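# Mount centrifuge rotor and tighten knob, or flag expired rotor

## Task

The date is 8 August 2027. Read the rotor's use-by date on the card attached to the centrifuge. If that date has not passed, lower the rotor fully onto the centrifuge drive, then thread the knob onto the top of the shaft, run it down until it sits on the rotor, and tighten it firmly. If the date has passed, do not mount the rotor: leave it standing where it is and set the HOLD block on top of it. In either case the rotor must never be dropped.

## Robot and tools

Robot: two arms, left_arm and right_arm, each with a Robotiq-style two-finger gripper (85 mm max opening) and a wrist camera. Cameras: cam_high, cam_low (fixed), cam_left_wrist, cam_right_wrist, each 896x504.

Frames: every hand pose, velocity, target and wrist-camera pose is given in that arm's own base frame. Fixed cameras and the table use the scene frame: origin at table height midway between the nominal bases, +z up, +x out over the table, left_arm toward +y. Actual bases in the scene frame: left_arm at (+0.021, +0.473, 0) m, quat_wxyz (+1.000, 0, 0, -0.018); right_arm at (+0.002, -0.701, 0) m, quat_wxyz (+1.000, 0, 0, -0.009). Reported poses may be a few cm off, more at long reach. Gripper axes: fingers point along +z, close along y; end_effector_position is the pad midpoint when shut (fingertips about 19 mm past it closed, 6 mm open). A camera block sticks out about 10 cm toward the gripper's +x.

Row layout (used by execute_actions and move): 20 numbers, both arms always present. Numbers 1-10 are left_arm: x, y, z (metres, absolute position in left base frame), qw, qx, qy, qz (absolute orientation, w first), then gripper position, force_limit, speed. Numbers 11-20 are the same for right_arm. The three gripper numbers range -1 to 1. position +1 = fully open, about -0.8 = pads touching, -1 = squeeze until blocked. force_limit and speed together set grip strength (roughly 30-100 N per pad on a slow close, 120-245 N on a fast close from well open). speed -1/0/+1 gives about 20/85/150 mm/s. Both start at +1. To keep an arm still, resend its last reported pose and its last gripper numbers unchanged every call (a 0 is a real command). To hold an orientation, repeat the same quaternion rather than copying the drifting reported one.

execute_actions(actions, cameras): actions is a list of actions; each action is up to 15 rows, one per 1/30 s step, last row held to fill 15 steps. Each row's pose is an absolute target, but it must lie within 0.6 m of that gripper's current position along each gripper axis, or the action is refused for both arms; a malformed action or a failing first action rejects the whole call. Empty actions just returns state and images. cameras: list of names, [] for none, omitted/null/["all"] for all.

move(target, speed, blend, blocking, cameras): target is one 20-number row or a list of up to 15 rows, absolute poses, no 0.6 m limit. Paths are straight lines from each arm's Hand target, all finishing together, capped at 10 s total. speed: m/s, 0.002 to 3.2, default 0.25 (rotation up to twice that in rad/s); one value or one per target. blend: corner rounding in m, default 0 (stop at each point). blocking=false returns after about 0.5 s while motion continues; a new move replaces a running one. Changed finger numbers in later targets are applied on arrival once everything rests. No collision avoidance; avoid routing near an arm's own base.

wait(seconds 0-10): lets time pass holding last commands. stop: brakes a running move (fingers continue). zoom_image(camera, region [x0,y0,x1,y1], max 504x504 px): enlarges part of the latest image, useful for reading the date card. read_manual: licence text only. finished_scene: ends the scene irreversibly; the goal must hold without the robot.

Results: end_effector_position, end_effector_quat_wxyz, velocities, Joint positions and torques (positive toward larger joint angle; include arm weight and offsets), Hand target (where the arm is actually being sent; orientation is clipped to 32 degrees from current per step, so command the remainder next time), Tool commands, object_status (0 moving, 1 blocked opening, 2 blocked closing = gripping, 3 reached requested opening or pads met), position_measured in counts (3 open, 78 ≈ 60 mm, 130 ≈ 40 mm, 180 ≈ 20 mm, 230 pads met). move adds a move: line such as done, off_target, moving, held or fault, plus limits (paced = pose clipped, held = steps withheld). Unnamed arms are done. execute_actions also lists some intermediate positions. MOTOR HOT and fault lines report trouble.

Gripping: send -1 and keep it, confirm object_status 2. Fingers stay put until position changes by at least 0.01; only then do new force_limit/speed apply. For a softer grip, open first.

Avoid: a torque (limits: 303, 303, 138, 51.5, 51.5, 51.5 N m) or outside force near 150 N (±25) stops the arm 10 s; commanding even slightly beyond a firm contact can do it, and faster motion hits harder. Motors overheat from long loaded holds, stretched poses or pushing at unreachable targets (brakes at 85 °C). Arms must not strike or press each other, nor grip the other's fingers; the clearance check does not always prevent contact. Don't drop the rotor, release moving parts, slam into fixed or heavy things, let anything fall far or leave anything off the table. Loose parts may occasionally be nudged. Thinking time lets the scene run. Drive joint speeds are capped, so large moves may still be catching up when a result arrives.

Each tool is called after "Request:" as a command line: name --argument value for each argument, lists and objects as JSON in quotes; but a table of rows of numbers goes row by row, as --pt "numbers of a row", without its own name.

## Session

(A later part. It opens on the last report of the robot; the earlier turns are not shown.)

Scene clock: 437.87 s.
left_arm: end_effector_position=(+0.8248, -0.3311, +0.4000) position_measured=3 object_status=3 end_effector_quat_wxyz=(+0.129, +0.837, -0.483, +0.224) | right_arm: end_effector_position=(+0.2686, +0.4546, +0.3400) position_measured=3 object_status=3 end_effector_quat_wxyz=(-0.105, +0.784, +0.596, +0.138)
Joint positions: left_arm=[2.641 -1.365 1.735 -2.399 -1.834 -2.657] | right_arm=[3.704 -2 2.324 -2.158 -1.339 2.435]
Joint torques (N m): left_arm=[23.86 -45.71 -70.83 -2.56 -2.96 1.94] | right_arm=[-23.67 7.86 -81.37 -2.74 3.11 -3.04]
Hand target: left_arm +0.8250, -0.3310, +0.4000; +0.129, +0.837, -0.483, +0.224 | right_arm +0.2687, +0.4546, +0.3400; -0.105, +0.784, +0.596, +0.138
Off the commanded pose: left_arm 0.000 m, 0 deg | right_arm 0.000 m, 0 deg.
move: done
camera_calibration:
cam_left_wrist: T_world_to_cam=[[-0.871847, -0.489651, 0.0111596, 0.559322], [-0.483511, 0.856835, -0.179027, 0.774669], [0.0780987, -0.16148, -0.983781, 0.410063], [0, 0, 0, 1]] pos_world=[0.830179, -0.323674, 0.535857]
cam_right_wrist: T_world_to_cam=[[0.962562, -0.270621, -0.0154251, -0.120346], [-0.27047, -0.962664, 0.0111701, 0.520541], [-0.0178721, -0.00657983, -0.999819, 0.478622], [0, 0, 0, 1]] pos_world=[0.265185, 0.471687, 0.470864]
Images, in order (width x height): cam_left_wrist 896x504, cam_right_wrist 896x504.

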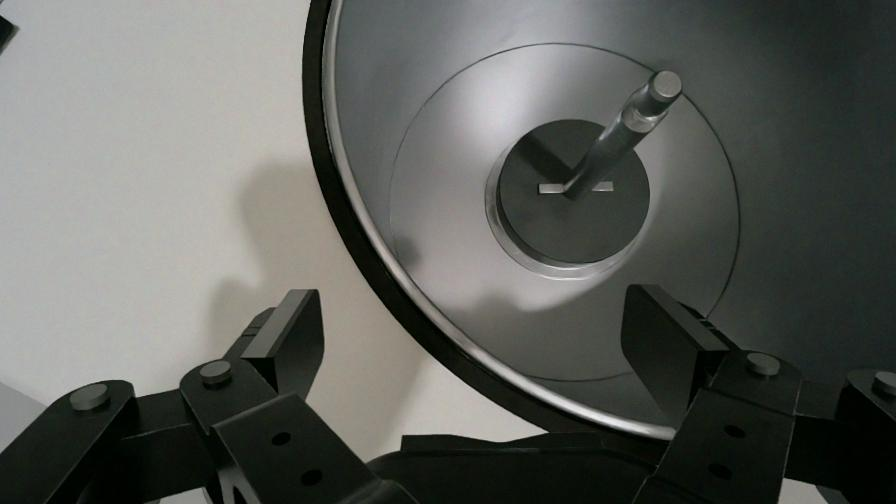

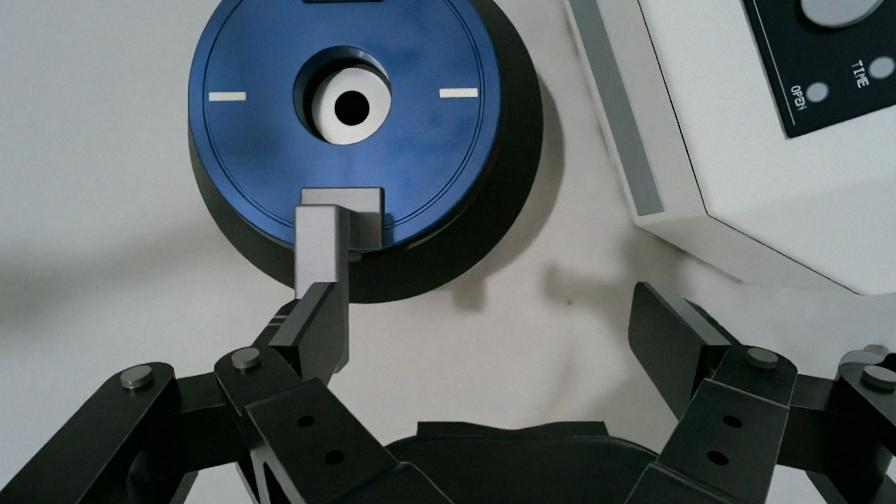

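Request:
move --pt "0.55 -0.36 0.46 -0.16 -0.74 0.63 -0.19 1 1 1 0.5 0.45 0.50 -0.128 0.64 0.73 0.11 1 1 1" --pt "0.2685 -0.4524 0.34 -0.20451 -0.59203 0.76324 -0.15863 1 1 1 0.8495 0.5524 0.45 -0.15038 0.4924 0.85287 0.08682 1 1 1" --speed 0.5 --blend 0.08

Request:
zoom_image --camera "cam_right_wrist" --region '[370, 20, 550, 220]'

Request:
zoom_image --camera "cam_left_wrist" --region '[290, 20, 630, 210]'

Request:
zoom_image --camera "cam_left_wrist" --region '[390, 190, 550, 410]'

Scene clock: 543.77 s.
left_arm: end_effector_position=(+0.2685, -0.4524, +0.3400) position_measured=3 object_status=3 end_effector_quat_wxyz=(-0.205, -0.592, +0.763, -0.159) | right_arm: end_effector_position=(+0.8494, +0.5524, +0.4500) position_measured=3 object_status=3 end_effector_quat_wxyz=(-0.150, +0.492, +0.853, +0.087)
Joint positions: left_arm=[1.916 -1.945 2.371 -2.442 -1.856 -2.61] | right_arm=[3.448 -1.046 1.054 -1.501 -1.23 1.34]
Joint torques (N m): left_arm=[-8.07 -33.39 -41.5 -13.65 1.94 -2.57] | right_arm=[23.3 -119.55 -85.72 -1.79 -1.48 -3.04]
Hand target: left_arm +0.2685, -0.4524, +0.3400; -0.205, -0.592, +0.763, -0.159 | right_arm +0.8495, +0.5524, +0.4500; -0.150, +0.492, +0.853, +0.087
Off the commanded pose: left_arm 0.000 m, 0 deg | right_arm 0.000 m, 0 deg.
move: done
camera_calibration:
cam_left_wrist: T_world_to_cam=[[-0.965513, 0.260114, 0.011155, 0.379876], [0.253996, 0.950483, -0.179079, 0.44317], [-0.0571835, -0.17007, -0.983771, 0.407343], [0, 0, 0, 1]] pos_world=[0.277506, -0.45076, 0.475857]
cam_right_wrist: T_world_to_cam=[[0.867692, 0.496865, -0.0153651, -0.994712], [0.497041, -0.867655, 0.0111839, 0.0660401], [-0.00777471, -0.0173413, -0.999819, 0.596994], [0, 0, 0, 1]] pos_world=[0.834921, 0.56189, 0.580864]

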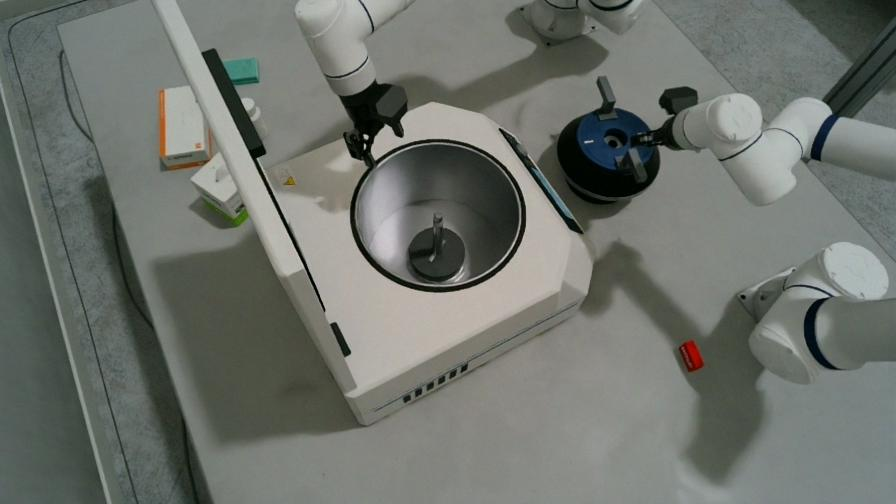

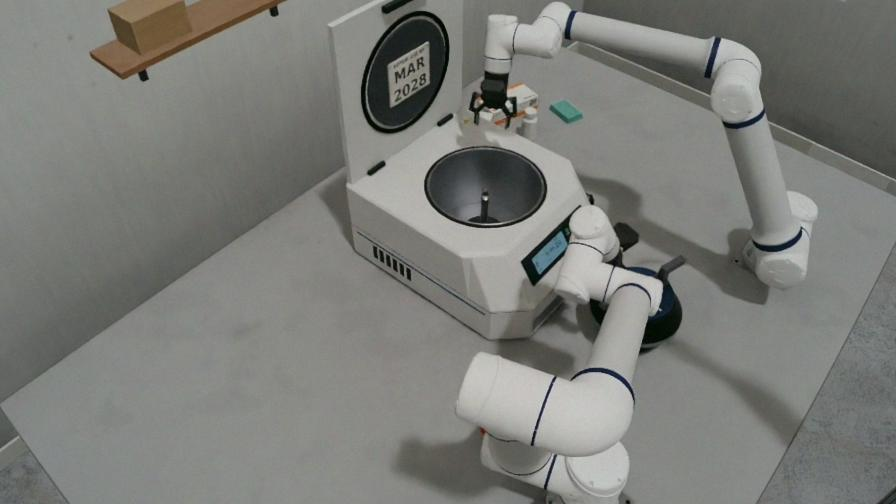

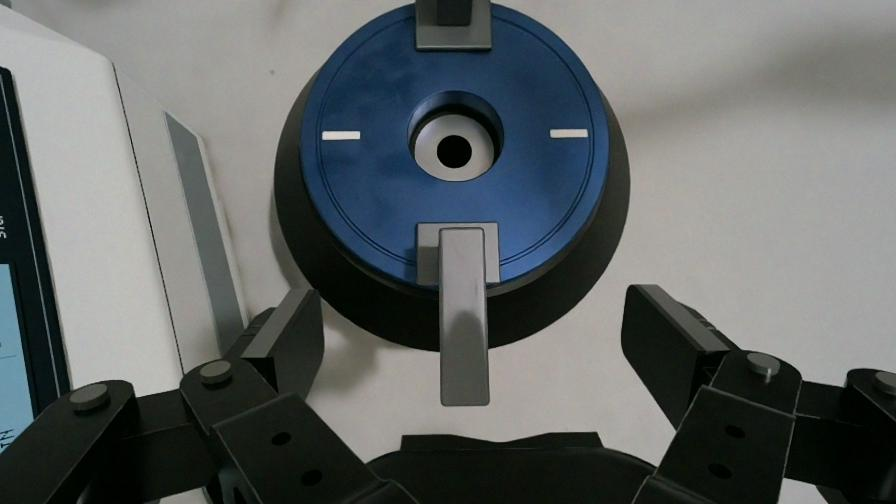

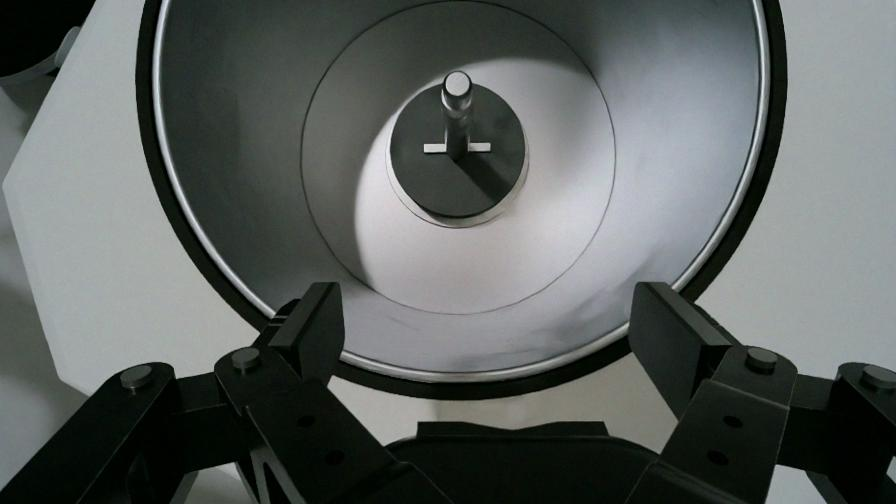

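Scaled by 2.520 from the camera's 896x504 image, which has a finer 1280x720 frame.

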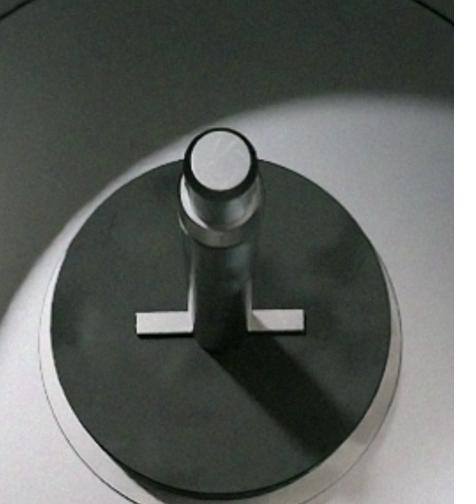

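Scaled by 1.482 from the camera's 896x504 image, which has a finer 1280x720 frame.

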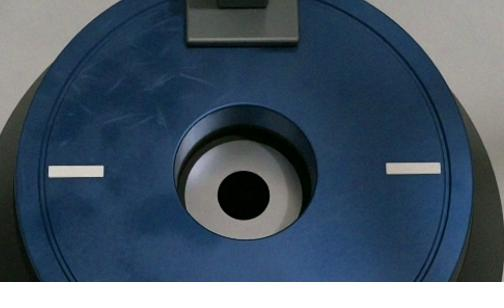

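Scaled by 2.291 from the camera's 896x504 image, which has a finer 1280x720 frame.

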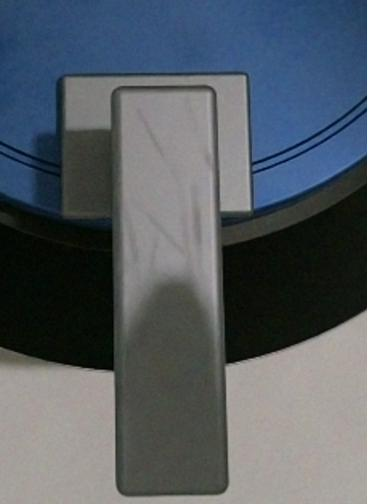

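Request:
move --target '[0.2104,-0.4375,0.34,-0.20451,-0.59203,0.76324,-0.15863,1,1,1,0.7802,0.5124,0.45,-0.15038,0.4924,0.85287,0.08682,1,1,1]' --speed 0.3 --cameras '["cam_left_wrist","cam_right_wrist"]'

Request:
zoom_image --camera "cam_right_wrist" --region '[460, 30, 640, 210]'

Request:
zoom_image --camera "cam_left_wrist" --region '[200, 20, 540, 210]'

Request:
zoom_image --camera "cam_left_wrist" --region '[280, 190, 440, 410]'

Scene clock: 554.57 s.
left_arm: end_effector_position=(+0.2105, -0.4375, +0.3400) position_measured=3 object_status=3 end_effector_quat_wxyz=(-0.205, -0.592, +0.763, -0.159) | right_arm: end_effector_position=(+0.7803, +0.5124, +0.4500) position_measured=3 object_status=3 end_effector_quat_wxyz=(-0.150, +0.492, +0.853, +0.087)
Joint positions: left_arm=[1.778 -2.06 2.436 -2.425 -1.794 -2.738] | right_arm=[3.429 -1.189 1.265 -1.561 -1.232 1.321]
Joint torques (N m): left_arm=[-8.15 -26.12 -44.81 -2.36 1.77 -3.29] | right_arm=[-21.17 -153.86 -62.61 -10.81 3.85 -2.84]
Hand target: left_arm +0.2104, -0.4375, +0.3400; -0.205, -0.592, +0.763, -0.159 | right_arm +0.7802, +0.5124, +0.4500; -0.150, +0.492, +0.853, +0.087
Off the commanded pose: left_arm 0.000 m, 0 deg | right_arm 0.000 m, 0 deg.
move: done
camera_calibration:
cam_left_wrist: T_world_to_cam=[[-0.965508, 0.260131, 0.0112499, 0.319892], [0.253994, 0.950478, -0.179104, 0.44387], [-0.0572832, -0.170069, -0.983766, 0.406557], [0, 0, 0, 1]] pos_world=[0.219406, -0.43596, 0.475857]
cam_right_wrist: T_world_to_cam=[[0.86769, 0.496864, -0.0155033, -0.914849], [0.497043, -0.867653, 0.011221, 0.0657438], [-0.00787617, -0.0174421, -0.999817, 0.595794], [0, 0, 0, 1]] pos_world=[0.765821, 0.52199, 0.580764]
Images, in order (width x height): cam_left_wrist 896x504, cam_right_wrist 896x504.

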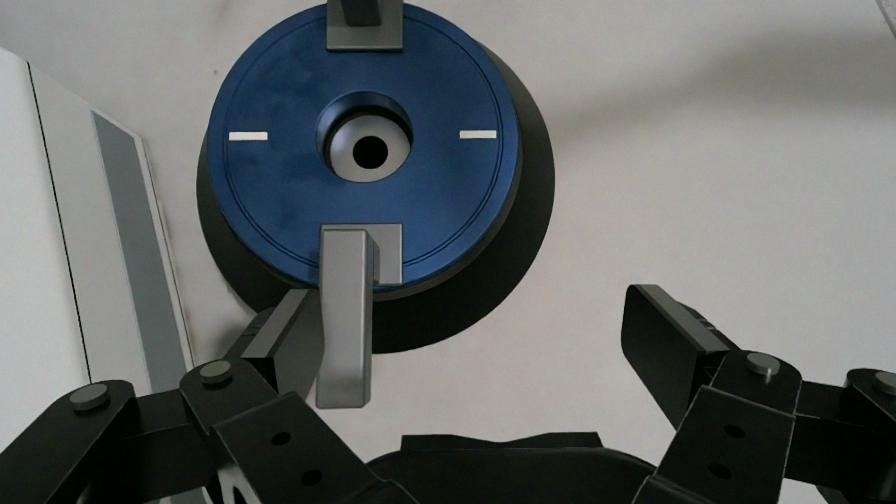

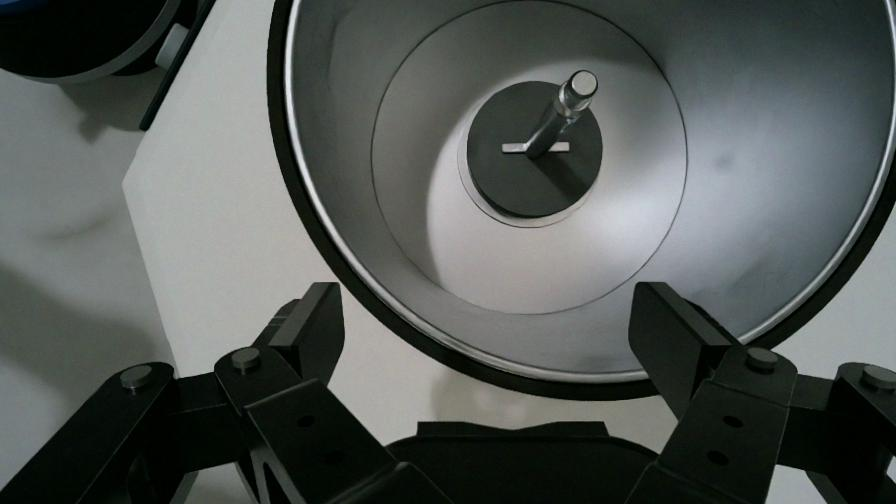

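Scaled by 2.800 from the camera's 896x504 image, which has a finer 1280x720 frame.

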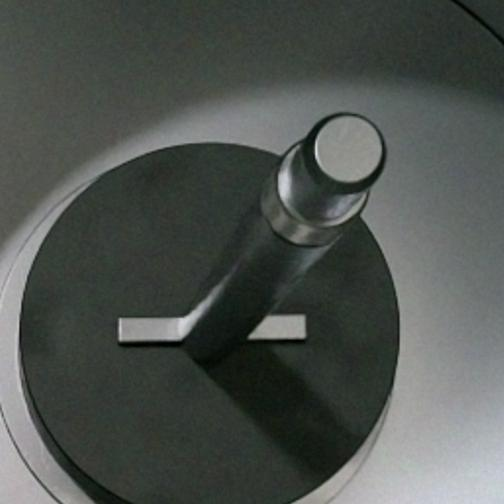

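Scaled by 1.482 from the camera's 896x504 image, which has a finer 1280x720 frame.

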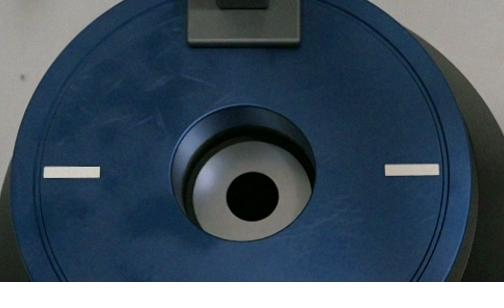

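Scaled by 2.291 from the camera's 896x504 image, which has a finer 1280x720 frame.

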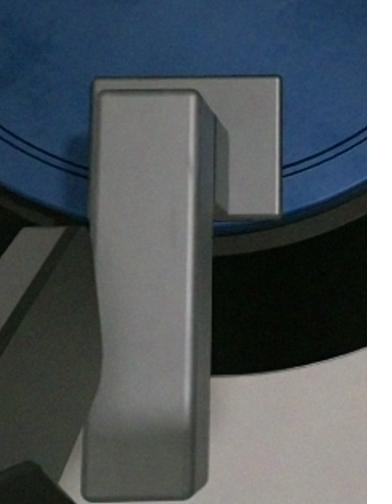

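Request:
move --pt "0.2677 -0.4500 0.32 -0.20437 -0.59270 0.76271 -0.15881 1 1 1 0.5 0.45 0.50 -0.128 0.64 0.73 0.11 1 1 1" --pt "0.26776 -0.45003 0.30 -0.20437 -0.59270 0.76271 -0.15881 1 1 1 0.18738 0.45889 0.30 -0.10540 0.78266 0.59774 0.13800 1 1 1" --speed 0.5 --blend 0.08

Request:
zoom_image --camera "cam_left_wrist" --region '[220, 0, 720, 504]'

Request:
zoom_image --camera "cam_right_wrist" --region '[220, 0, 720, 504]'

Scene clock: 824.27 s.
left_arm: end_effector_position=(+0.2678, -0.4500, +0.3000) position_measured=3 object_status=3 end_effector_quat_wxyz=(-0.204, -0.593, +0.763, -0.159) | right_arm: end_effector_position=(+0.1874, +0.4589, +0.3000) position_measured=3 object_status=3 end_effector_quat_wxyz=(-0.105, +0.783, +0.598, +0.138)
Joint positions: left_arm=[1.916 -1.907 2.427 -2.538 -1.855 -2.612] | right_arm=[3.838 -2.049 2.429 -2.241 -1.374 2.562]
Joint torques (N m): left_arm=[22.51 6.84 -39.73 -13.58 -2.77 2.24] | right_arm=[27.52 -35.11 -60.01 -11.86 -2.1 3.31]
Hand target: left_arm +0.2678, -0.4500, +0.3000; -0.204, -0.593, +0.763, -0.159 | right_arm +0.1874, +0.4589, +0.3000; -0.105, +0.783, +0.598, +0.138
Off the commanded pose: left_arm 0.000 m, 0 deg | right_arm 0.000 m, 0 deg.
move: done
camera_calibration:
cam_left_wrist: T_world_to_cam=[[-0.96598, 0.258376, 0.0111686, 0.37827], [0.252283, 0.950939, -0.179076, 0.434607], [-0.0568897, -0.170166, -0.983772, 0.36823], [0, 0, 0, 1]] pos_world=[0.276705, -0.448361, 0.435857]
cam_right_wrist: T_world_to_cam=[[0.963727, -0.266439, -0.0155213, -0.0438452], [-0.266289, -0.963829, 0.0111214, 0.502881], [-0.0179231, -0.00658482, -0.999818, 0.437217], [0, 0, 0, 1]] pos_world=[0.184003, 0.475888, 0.430864]

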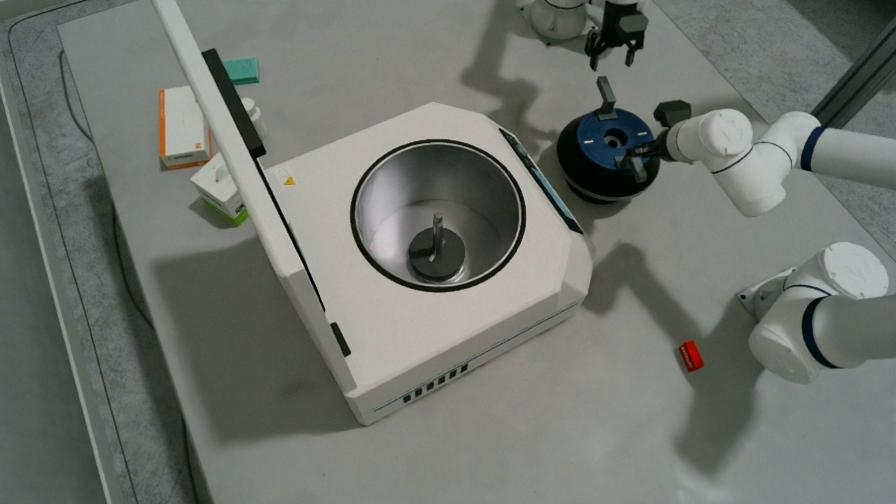

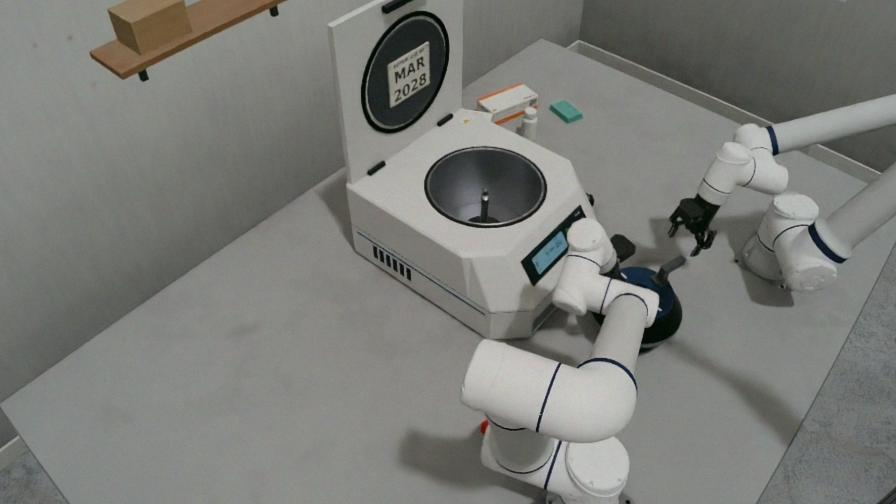

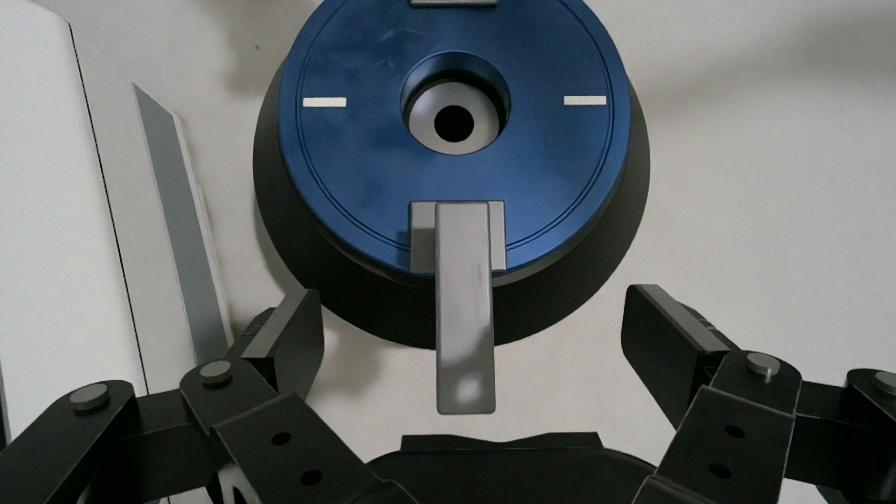

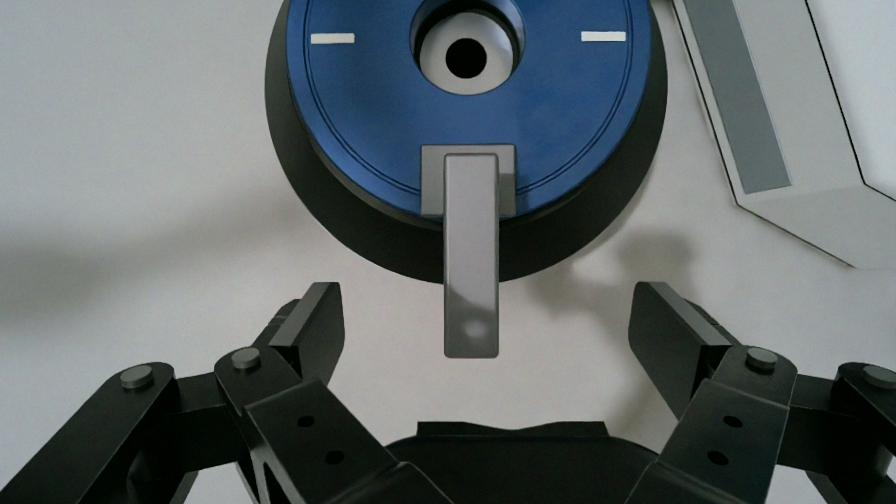

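Scaled by 1.000.

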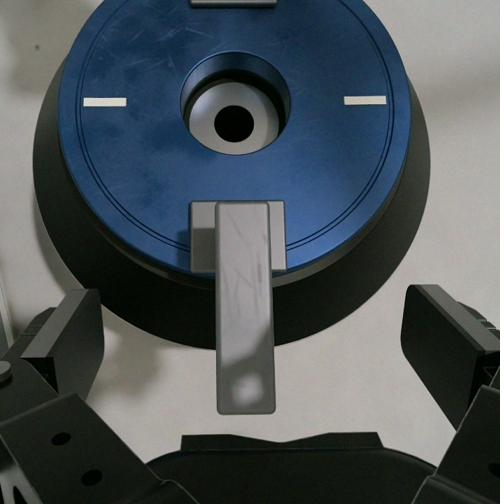

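Scaled by 1.000.

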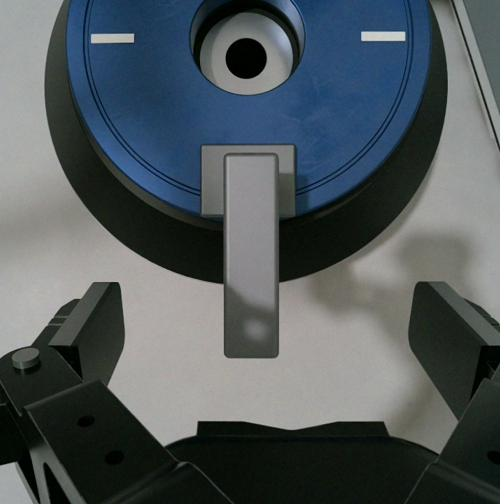

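Request:
move --target '[0.26776,-0.45003,0.226,-0.20437,-0.59270,0.76271,-0.15881,1,1,1,0.18738,0.45889,0.2215,-0.10540,0.78266,0.59774,0.13800,1,1,1]' --speed 0.15

Request:
zoom_image --camera "cam_left_wrist" --region '[220, 0, 720, 504]'

Request:
zoom_image --camera "cam_right_wrist" --region '[220, 0, 720, 504]'

Scene clock: 836.33 s.
left_arm: end_effector_position=(+0.2677, -0.4500, +0.2261) position_measured=3 object_status=3 end_effector_quat_wxyz=(-0.204, -0.593, +0.763, -0.159) | right_arm: end_effector_position=(+0.1874, +0.4589, +0.2216) position_measured=3 object_status=3 end_effector_quat_wxyz=(-0.105, +0.783, +0.598, +0.138)
Joint positions: left_arm=[1.916 -1.794 2.515 -2.738 -1.855 -2.612] | right_arm=[3.838 -1.953 2.537 -2.445 -1.374 2.563]
Joint torques (N m): left_arm=[13.21 -3.41 -33.4 -13.96 -2.78 -1.48] | right_arm=[21.42 4.04 -52.12 -11.82 -1.92 2.72]
Hand target: left_arm +0.2678, -0.4500, +0.2260; -0.204, -0.593, +0.763, -0.159 | right_arm +0.1874, +0.4589, +0.2215; -0.105, +0.783, +0.598, +0.138
Off the commanded pose: left_arm 0.000 m, 0 deg | right_arm 0.000 m, 0 deg.
move: done
camera_calibration:
cam_left_wrist: T_world_to_cam=[[-0.965956, 0.258468, 0.011151, 0.379163], [0.252376, 0.950914, -0.179077, 0.421414], [-0.0568894, -0.170167, -0.983772, 0.295414], [0, 0, 0, 1]] pos_world=[0.276705, -0.44846, 0.361857]
cam_right_wrist: T_world_to_cam=[[0.963701, -0.266532, -0.0155213, -0.0449179], [-0.266382, -0.963803, 0.0111231, 0.503731], [-0.0179242, -0.00658471, -0.999818, 0.358729], [0, 0, 0, 1]] pos_world=[0.183902, 0.475888, 0.352364]

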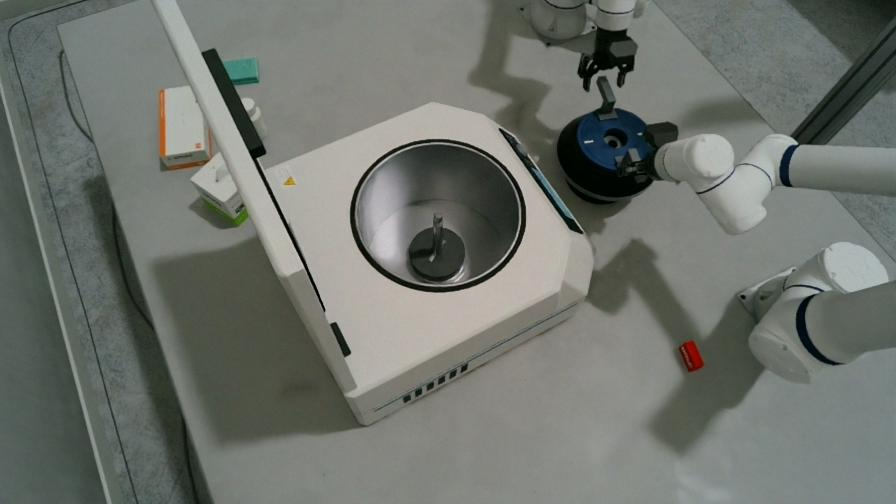

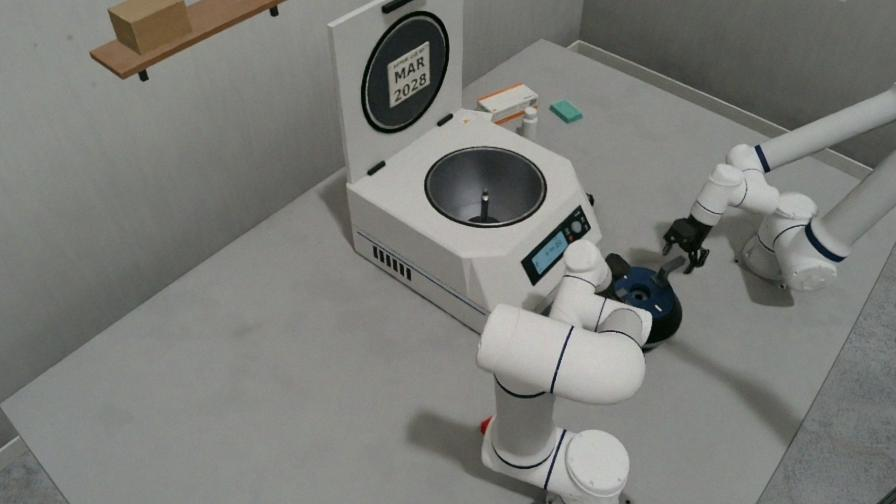

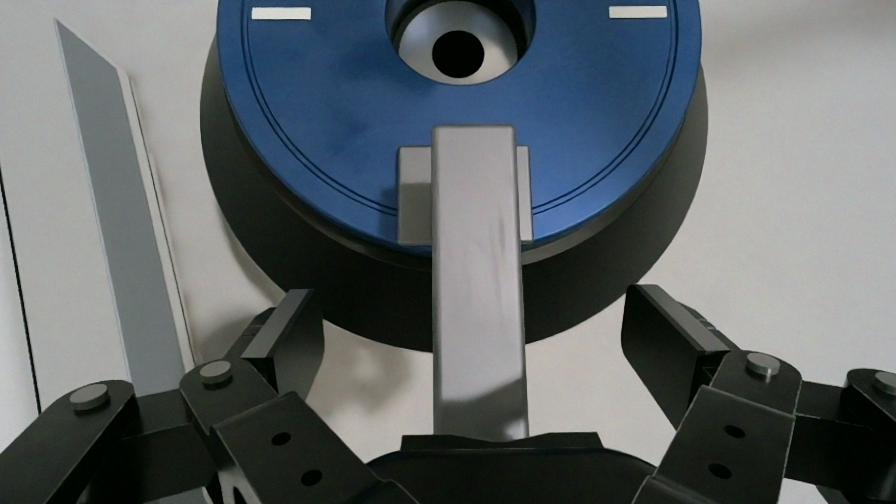

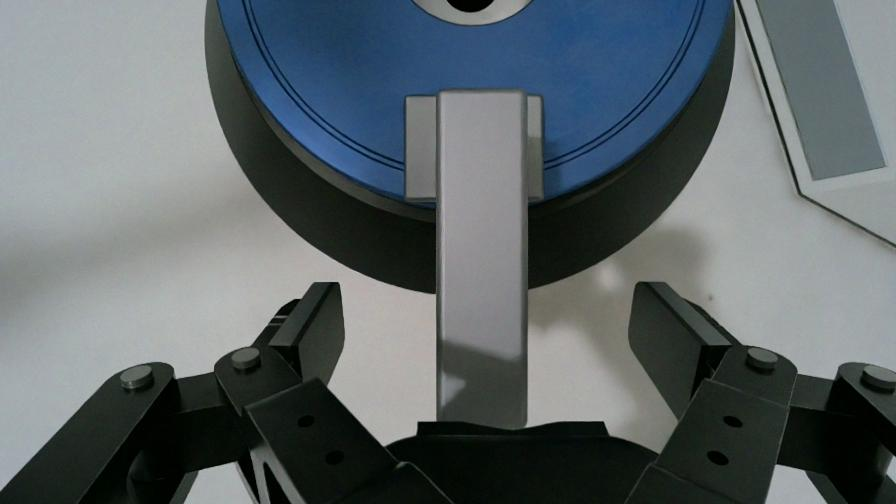

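Scaled by 1.000.

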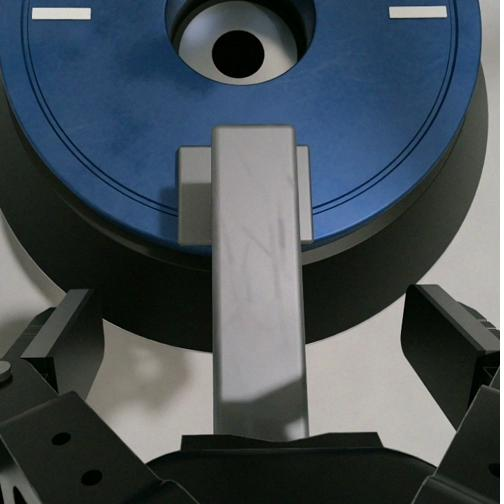

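Scaled by 1.000.

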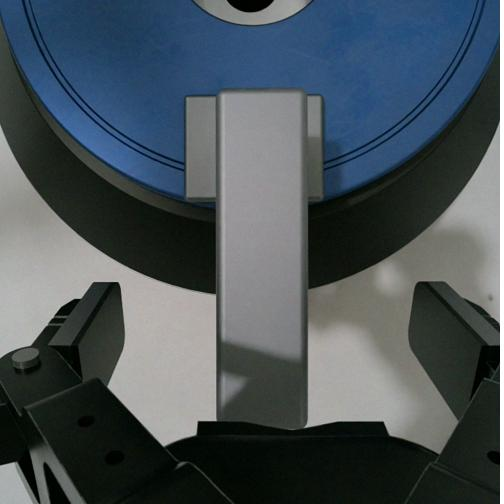

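Request:
move --target '[0.26696,-0.4498,0.226,-0.20437,-0.59270,0.76271,-0.15881,1,1,1,0.18528,0.45947,0.2215,-0.10540,0.78266,0.59774,0.13800,1,1,1]' --speed 0.05 --cameras '[]'

Request:
execute_actions --actions '[[[0.26696,-0.4498,0.226,-0.20437,-0.59270,0.76271,-0.15881,-1,-0.5,-1,0.18528,0.45947,0.2215,-0.10540,0.78266,0.59774,0.13800,1,1,1]],[[0.26696,-0.4498,0.226,-0.20437,-0.59270,0.76271,-0.15881,-1,-0.5,-1,0.18528,0.45947,0.2215,-0.10540,0.78266,0.59774,0.13800,1,1,1]],[[0.26696,-0.4498,0.226,-0.20437,-0.59270,0.76271,-0.15881,-1,-0.5,-1,0.18528,0.45947,0.2215,-0.10540,0.78266,0.59774,0.13800,1,1,1]],[[0.26696,-0.4498,0.226,-0.20437,-0.59270,0.76271,-0.15881,-1,-0.5,-1,0.18528,0.45947,0.2215,-0.10540,0.78266,0.59774,0.13800,1,1,1]],[[0.26696,-0.4498,0.226,-0.20437,-0.59270,0.76271,-0.15881,-1,-0.5,-1,0.18528,0.45947,0.2215,-0.10540,0.78266,0.59774,0.13800,1,1,1]],[[0.26696,-0.4498,0.226,-0.20437,-0.59270,0.76271,-0.15881,-1,-0.5,-1,0.18528,0.45947,0.2215,-0.10540,0.78266,0.59774,0.13800,1,1,1]],[[0.26696,-0.4498,0.226,-0.20437,-0.59270,0.76271,-0.15881,-1,-0.5,-1,0.18528,0.45947,0.2215,-0.10540,0.78266,0.59774,0.13800,1,1,1]]]' --cameras '["cam_left_wrist","cam_right_wrist"]'

Scene clock: 859.17 s.
left_arm: end_effector_position=(+0.2670, -0.4498, +0.2260) position_measured=3 object_status=3 end_effector_quat_wxyz=(-0.204, -0.593, +0.763, -0.159) | right_arm: end_effector_position=(+0.1853, +0.4595, +0.2215) position_measured=3 object_status=3 end_effector_quat_wxyz=(-0.105, +0.783, +0.598, +0.138)
Joint positions: left_arm=[1.914 -1.795 2.517 -2.739 -1.854 -2.613] | right_arm=[3.843 -1.953 2.538 -2.447 -1.376 2.567]
Joint torques (N m): left_arm=[-9.38 -36.99 -31.57 -14.02 2.23 -2.68] | right_arm=[18.12 -39.51 -52.74 -11.58 -1.98 2.93]
Hand target: left_arm +0.2670, -0.4498, +0.2260; -0.204, -0.593, +0.763, -0.159 | right_arm +0.1853, +0.4595, +0.2215; -0.105, +0.783, +0.598, +0.138
Off the commanded pose: left_arm 0.000 m, 0 deg | right_arm 0.000 m, 0 deg.
move: done
No camera images: "cameras" was empty.

Scene clock: 862.87 s.
left_arm: end_effector_position=(+0.2670, -0.4498, +0.2260) position_measured=171 object_status=2 end_effector_quat_wxyz=(-0.204, -0.593, +0.763, -0.159) | right_arm: end_effector_position=(+0.1853, +0.4595, +0.2215) position_measured=3 object_status=3 end_effector_quat_wxyz=(-0.105, +0.783, +0.598, +0.138)
Joint positions: left_arm=[1.914 -1.795 2.517 -2.739 -1.854 -2.613] | right_arm=[3.843 -1.953 2.538 -2.447 -1.376 2.567]
Joint torques (N m): left_arm=[-11.18 -28.46 -33.19 -2.83 -6.03 -2.57] | right_arm=[23.49 -41.88 -52.5 -11.59 -1.97 2.76]
Hand target: left_arm +0.2670, -0.4498, +0.2260; -0.204, -0.593, +0.763, -0.159 | right_arm +0.1853, +0.4595, +0.2215; -0.105, +0.783, +0.598, +0.138
Off the commanded pose: left_arm 0.000 m, 0 deg | right_arm 0.000 m, 0 deg.
Step readings (end_effector_position of left_arm | right_arm):
0: (+0.2670, -0.4498, +0.2260) | (+0.1853, +0.4595, +0.2215)
1: (+0.2670, -0.4498, +0.2260) | (+0.1853, +0.4595, +0.2215)
2: (+0.2670, -0.4498, +0.2260) | (+0.1853, +0.4595, +0.2215)
4: (+0.2670, -0.4498, +0.2260) | (+0.1853, +0.4595, +0.2215)
8: (+0.2670, -0.4498, +0.2260) | (+0.1853, +0.4595, +0.2215)
15: (+0.2670, -0.4498, +0.2260) | (+0.1853, +0.4595, +0.2215)
16: (+0.2670, -0.4498, +0.2260) | (+0.1853, +0.4595, +0.2215)
17: (+0.2670, -0.4498, +0.2260) | (+0.1853, +0.4595, +0.2215)
19: (+0.2670, -0.4498, +0.2260) | (+0.1853, +0.4595, +0.2215)
23: (+0.2670, -0.4498, +0.2260) | (+0.1853, +0.4595, +0.2215)
30: (+0.2670, -0.4498, +0.2260) | (+0.1853, +0.4595, +0.2215)
31: (+0.2670, -0.4498, +0.2260) | (+0.1853, +0.4595, +0.2215)
32: (+0.2670, -0.4498, +0.2260) | (+0.1853, +0.4595, +0.2215)
34: (+0.2670, -0.4498, +0.2260) | (+0.1853, +0.4595, +0.2215)
38: (+0.2670, -0.4498, +0.2260) | (+0.1853, +0.4595, +0.2215)
45: (+0.2670, -0.4498, +0.2260) | (+0.1853, +0.4595, +0.2215)
46: (+0.2670, -0.4498, +0.2260) | (+0.1853, +0.4595, +0.2215)
47: (+0.2670, -0.4498, +0.2260) | (+0.1853, +0.4595, +0.2215)
49: (+0.2670, -0.4498, +0.2260) | (+0.1853, +0.4595, +0.2215)
53: (+0.2670, -0.4498, +0.2260) | (+0.1853, +0.4595, +0.2215)
60: (+0.2670, -0.4498, +0.2260) | (+0.1853, +0.4595, +0.2215)
61: (+0.2670, -0.4498, +0.2260) | (+0.1853, +0.4595, +0.2215)
62: (+0.2670, -0.4498, +0.2260) | (+0.1853, +0.4595, +0.2215)
64: (+0.2670, -0.4498, +0.2260) | (+0.1853, +0.4595, +0.2215)
68: (+0.2670, -0.4498, +0.2260) | (+0.1853, +0.4595, +0.2215)
75: (+0.2670, -0.4498, +0.2260) | (+0.1853, +0.4595, +0.2215)
76: (+0.2670, -0.4498, +0.2260) | (+0.1853, +0.4595, +0.2215)
77: (+0.2670, -0.4498, +0.2260) | (+0.1853, +0.4595, +0.2215)
79: (+0.2670, -0.4498, +0.2260) | (+0.1853, +0.4595, +0.2215)
83: (+0.2670, -0.4498, +0.2260) | (+0.1853, +0.4595, +0.2215)
90: (+0.2670, -0.4498, +0.2260) | (+0.1853, +0.4595, +0.2215)
91: (+0.2670, -0.4498, +0.2260) | (+0.1853, +0.4595, +0.2215)
92: (+0.2670, -0.4498, +0.2260) | (+0.1853, +0.4595, +0.2215)
94: (+0.2670, -0.4498, +0.2260) | (+0.1853, +0.4595, +0.2215)
98: (+0.2670, -0.4498, +0.2260) | (+0.1853, +0.4595, +0.2215)
105: (+0.2670, -0.4498, +0.2260) | (+0.1853, +0.4595, +0.2215)
camera_calibration:
cam_left_wrist: T_world_to_cam=[[-0.965981, 0.258373, 0.0111442, 0.378279], [0.252277, 0.95092, -0.179188, 0.4214], [-0.0568945, -0.170281, -0.983752, 0.295362], [0, 0, 0, 1]] pos_world=[0.275905, -0.44816, 0.361857]
cam_right_wrist: T_world_to_cam=[[0.963702, -0.266533, -0.015425, -0.0427682], [-0.266383, -0.963803, 0.0110964, 0.50376], [-0.0178242, -0.0065847, -0.999819, 0.358678], [0, 0, 0, 1]] pos_world=[0.181802, 0.476488, 0.352364]
Images, in order (width x height): cam_left_wrist 896x504, cam_right_wrist 896x504.

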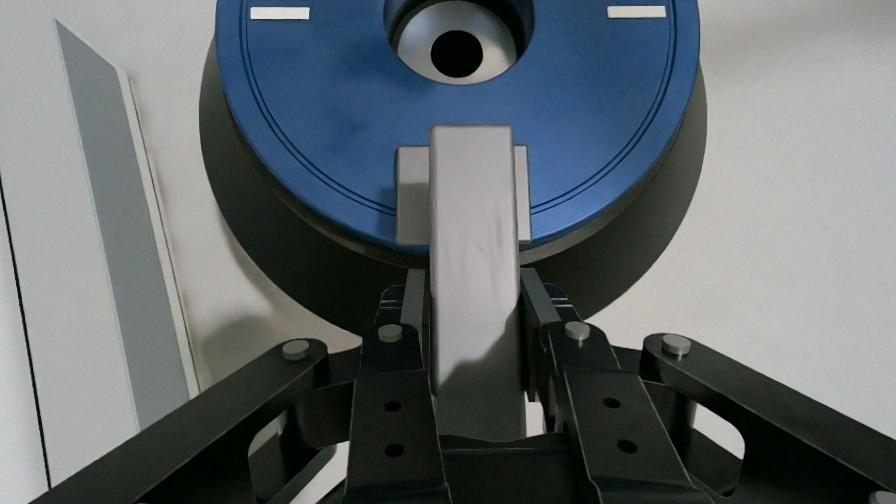

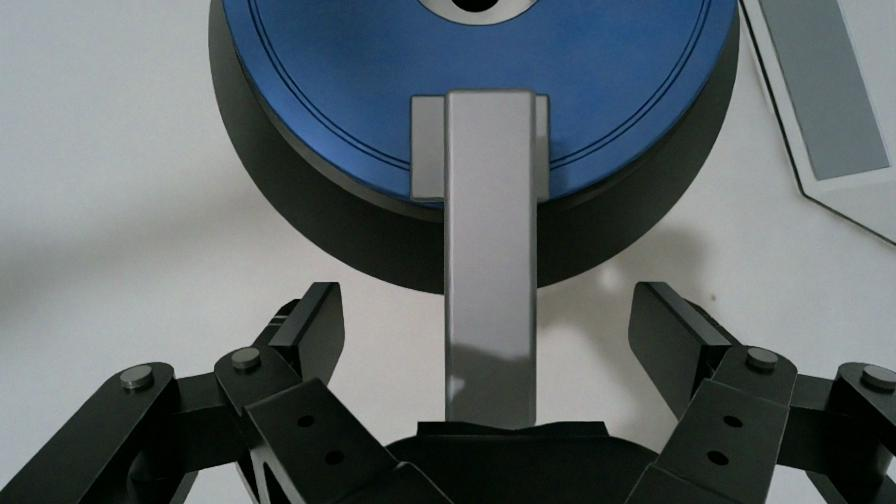

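Request:
move --target '[0.26696,-0.4498,0.226,-0.20437,-0.59270,0.76271,-0.15881,-1,-0.5,-1,0.18528,0.45947,0.2215,-0.10540,0.78266,0.59774,0.13800,-1,-0.5,-1]' --speed 0.05 --cameras '["cam_left_wrist","cam_right_wrist"]'

Scene clock: 870.90 s.
left_arm: end_effector_position=(+0.2669, -0.4498, +0.2260) position_measured=171 object_status=2 end_effector_quat_wxyz=(-0.204, -0.593, +0.763, -0.159) | right_arm: end_effector_position=(+0.1853, +0.4595, +0.2215) position_measured=171 object_status=2 end_effector_quat_wxyz=(-0.105, +0.783, +0.598, +0.138)
Joint positions: left_arm=[1.914 -1.795 2.517 -2.739 -1.854 -2.613] | right_arm=[3.843 -1.953 2.538 -2.447 -1.376 2.567]
Joint torques (N m): left_arm=[-8.58 0.22 -41.48 -1.71 -4.58 -2.33] | right_arm=[18.09 -31.25 -53.47 -10.85 -1.66 2.8]
Hand target: left_arm +0.2670, -0.4498, +0.2260; -0.204, -0.593, +0.763, -0.159 | right_arm +0.1853, +0.4595, +0.2215; -0.105, +0.783, +0.598, +0.138
Off the commanded pose: left_arm 0.000 m, 0 deg | right_arm 0.000 m, 0 deg.
move: done
camera_calibration:
cam_left_wrist: T_world_to_cam=[[-0.965974, 0.258393, 0.0112636, 0.378244], [0.252281, 0.950935, -0.179101, 0.421375], [-0.0569894, -0.170165, -0.983766, 0.295445], [0, 0, 0, 1]] pos_world=[0.275906, -0.448161, 0.361857]
cam_right_wrist: T_world_to_cam=[[0.963702, -0.266533, -0.015425, -0.0427682], [-0.266383, -0.963803, 0.0110964, 0.50376], [-0.0178242, -0.0065847, -0.999819, 0.358678], [0, 0, 0, 1]] pos_world=[0.181802, 0.476488, 0.352364]
Images, in order (width x height): cam_left_wrist 896x504, cam_right_wrist 896x504.

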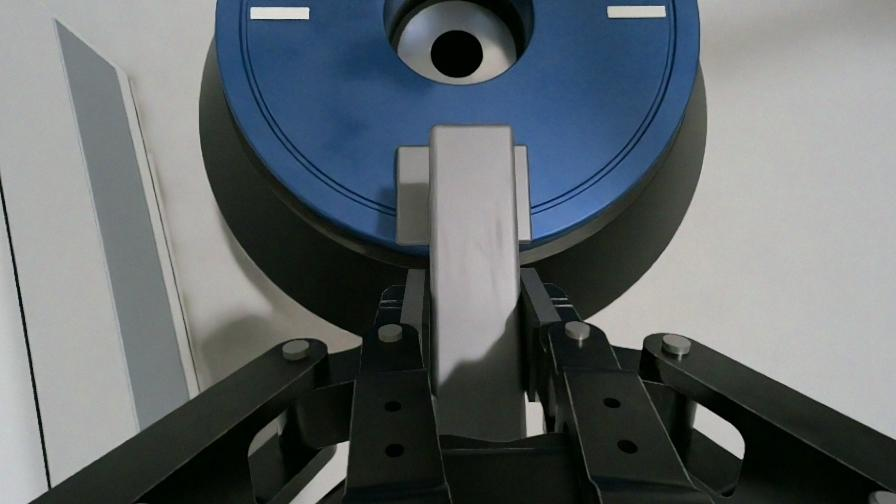

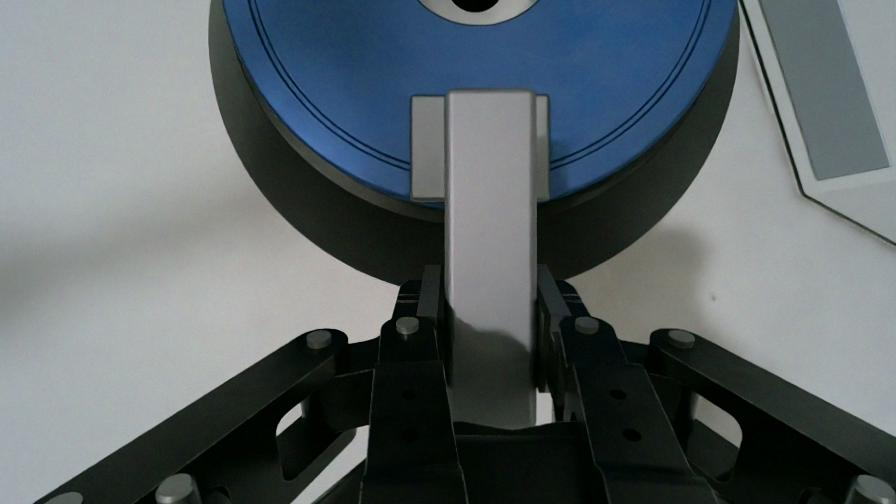

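Request:
move --target '[0.26696,-0.4498,0.229,-0.20437,-0.59270,0.76271,-0.15881,-1,-0.5,-1,0.18528,0.45947,0.2245,-0.10540,0.78266,0.59774,0.13800,-1,-0.5,-1]' --speed 0.01 --cameras '["cam_left_wrist","cam_right_wrist"]'

Scene clock: 912.60 s.
left_arm: end_effector_position=(+0.2669, -0.4498, +0.2289) position_measured=171 object_status=2 end_effector_quat_wxyz=(-0.204, -0.593, +0.763, -0.159) | right_arm: end_effector_position=(+0.1853, +0.4594, +0.2244) position_measured=171 object_status=2 end_effector_quat_wxyz=(-0.105, +0.783, +0.598, +0.138)
Joint positions: left_arm=[1.914 -1.801 2.513 -2.73 -1.854 -2.613] | right_arm=[3.843 -1.958 2.534 -2.438 -1.376 2.567]
Joint torques (N m): left_arm=[20.68 -57.5 -90.84 -14.19 -2.26 -2.11] | right_arm=[-12.33 -61.07 -112.07 -13.09 0.77 2.7]
Hand target: left_arm +0.2670, -0.4498, +0.2290; -0.204, -0.593, +0.763, -0.159 | right_arm +0.1853, +0.4595, +0.2245; -0.105, +0.783, +0.598, +0.138
Off the commanded pose: left_arm 0.000 m, 0 deg | right_arm 0.000 m, 0 deg.
move: done
camera_calibration:
cam_left_wrist: T_world_to_cam=[[-0.965954, 0.258471, 0.0111766, 0.378273], [0.25238, 0.950931, -0.178984, 0.421805], [-0.0568904, -0.17007, -0.983789, 0.298223], [0, 0, 0, 1]] pos_world=[0.275905, -0.448161, 0.364657]
cam_right_wrist: T_world_to_cam=[[0.963701, -0.266536, -0.015468, -0.0427081], [-0.266382, -0.963801, 0.0113159, 0.50365], [-0.0179242, -0.00678471, -0.999816, 0.361591], [0, 0, 0, 1]] pos_world=[0.181802, 0.476488, 0.355164]
Images, in order (width x height): cam_left_wrist 896x504, cam_right_wrist 896x504.

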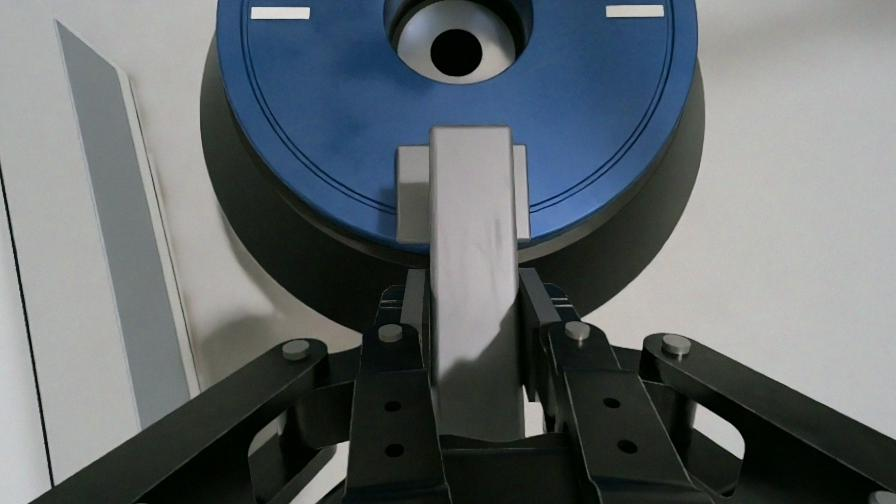

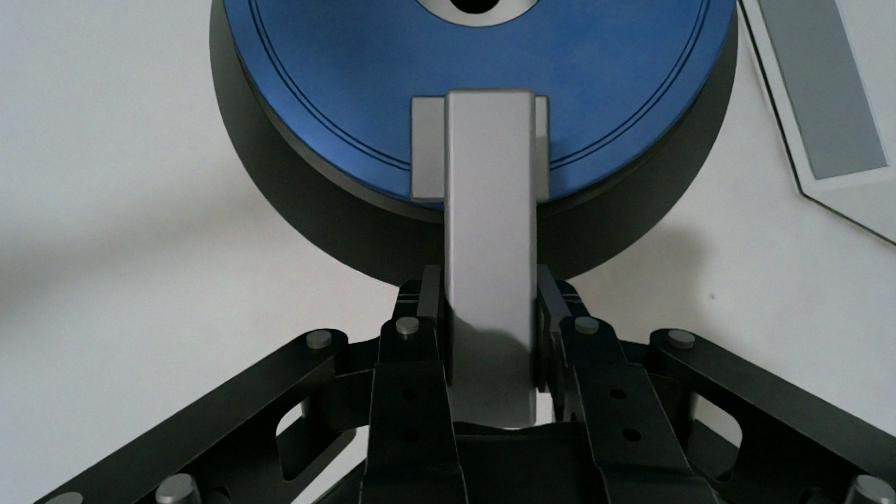

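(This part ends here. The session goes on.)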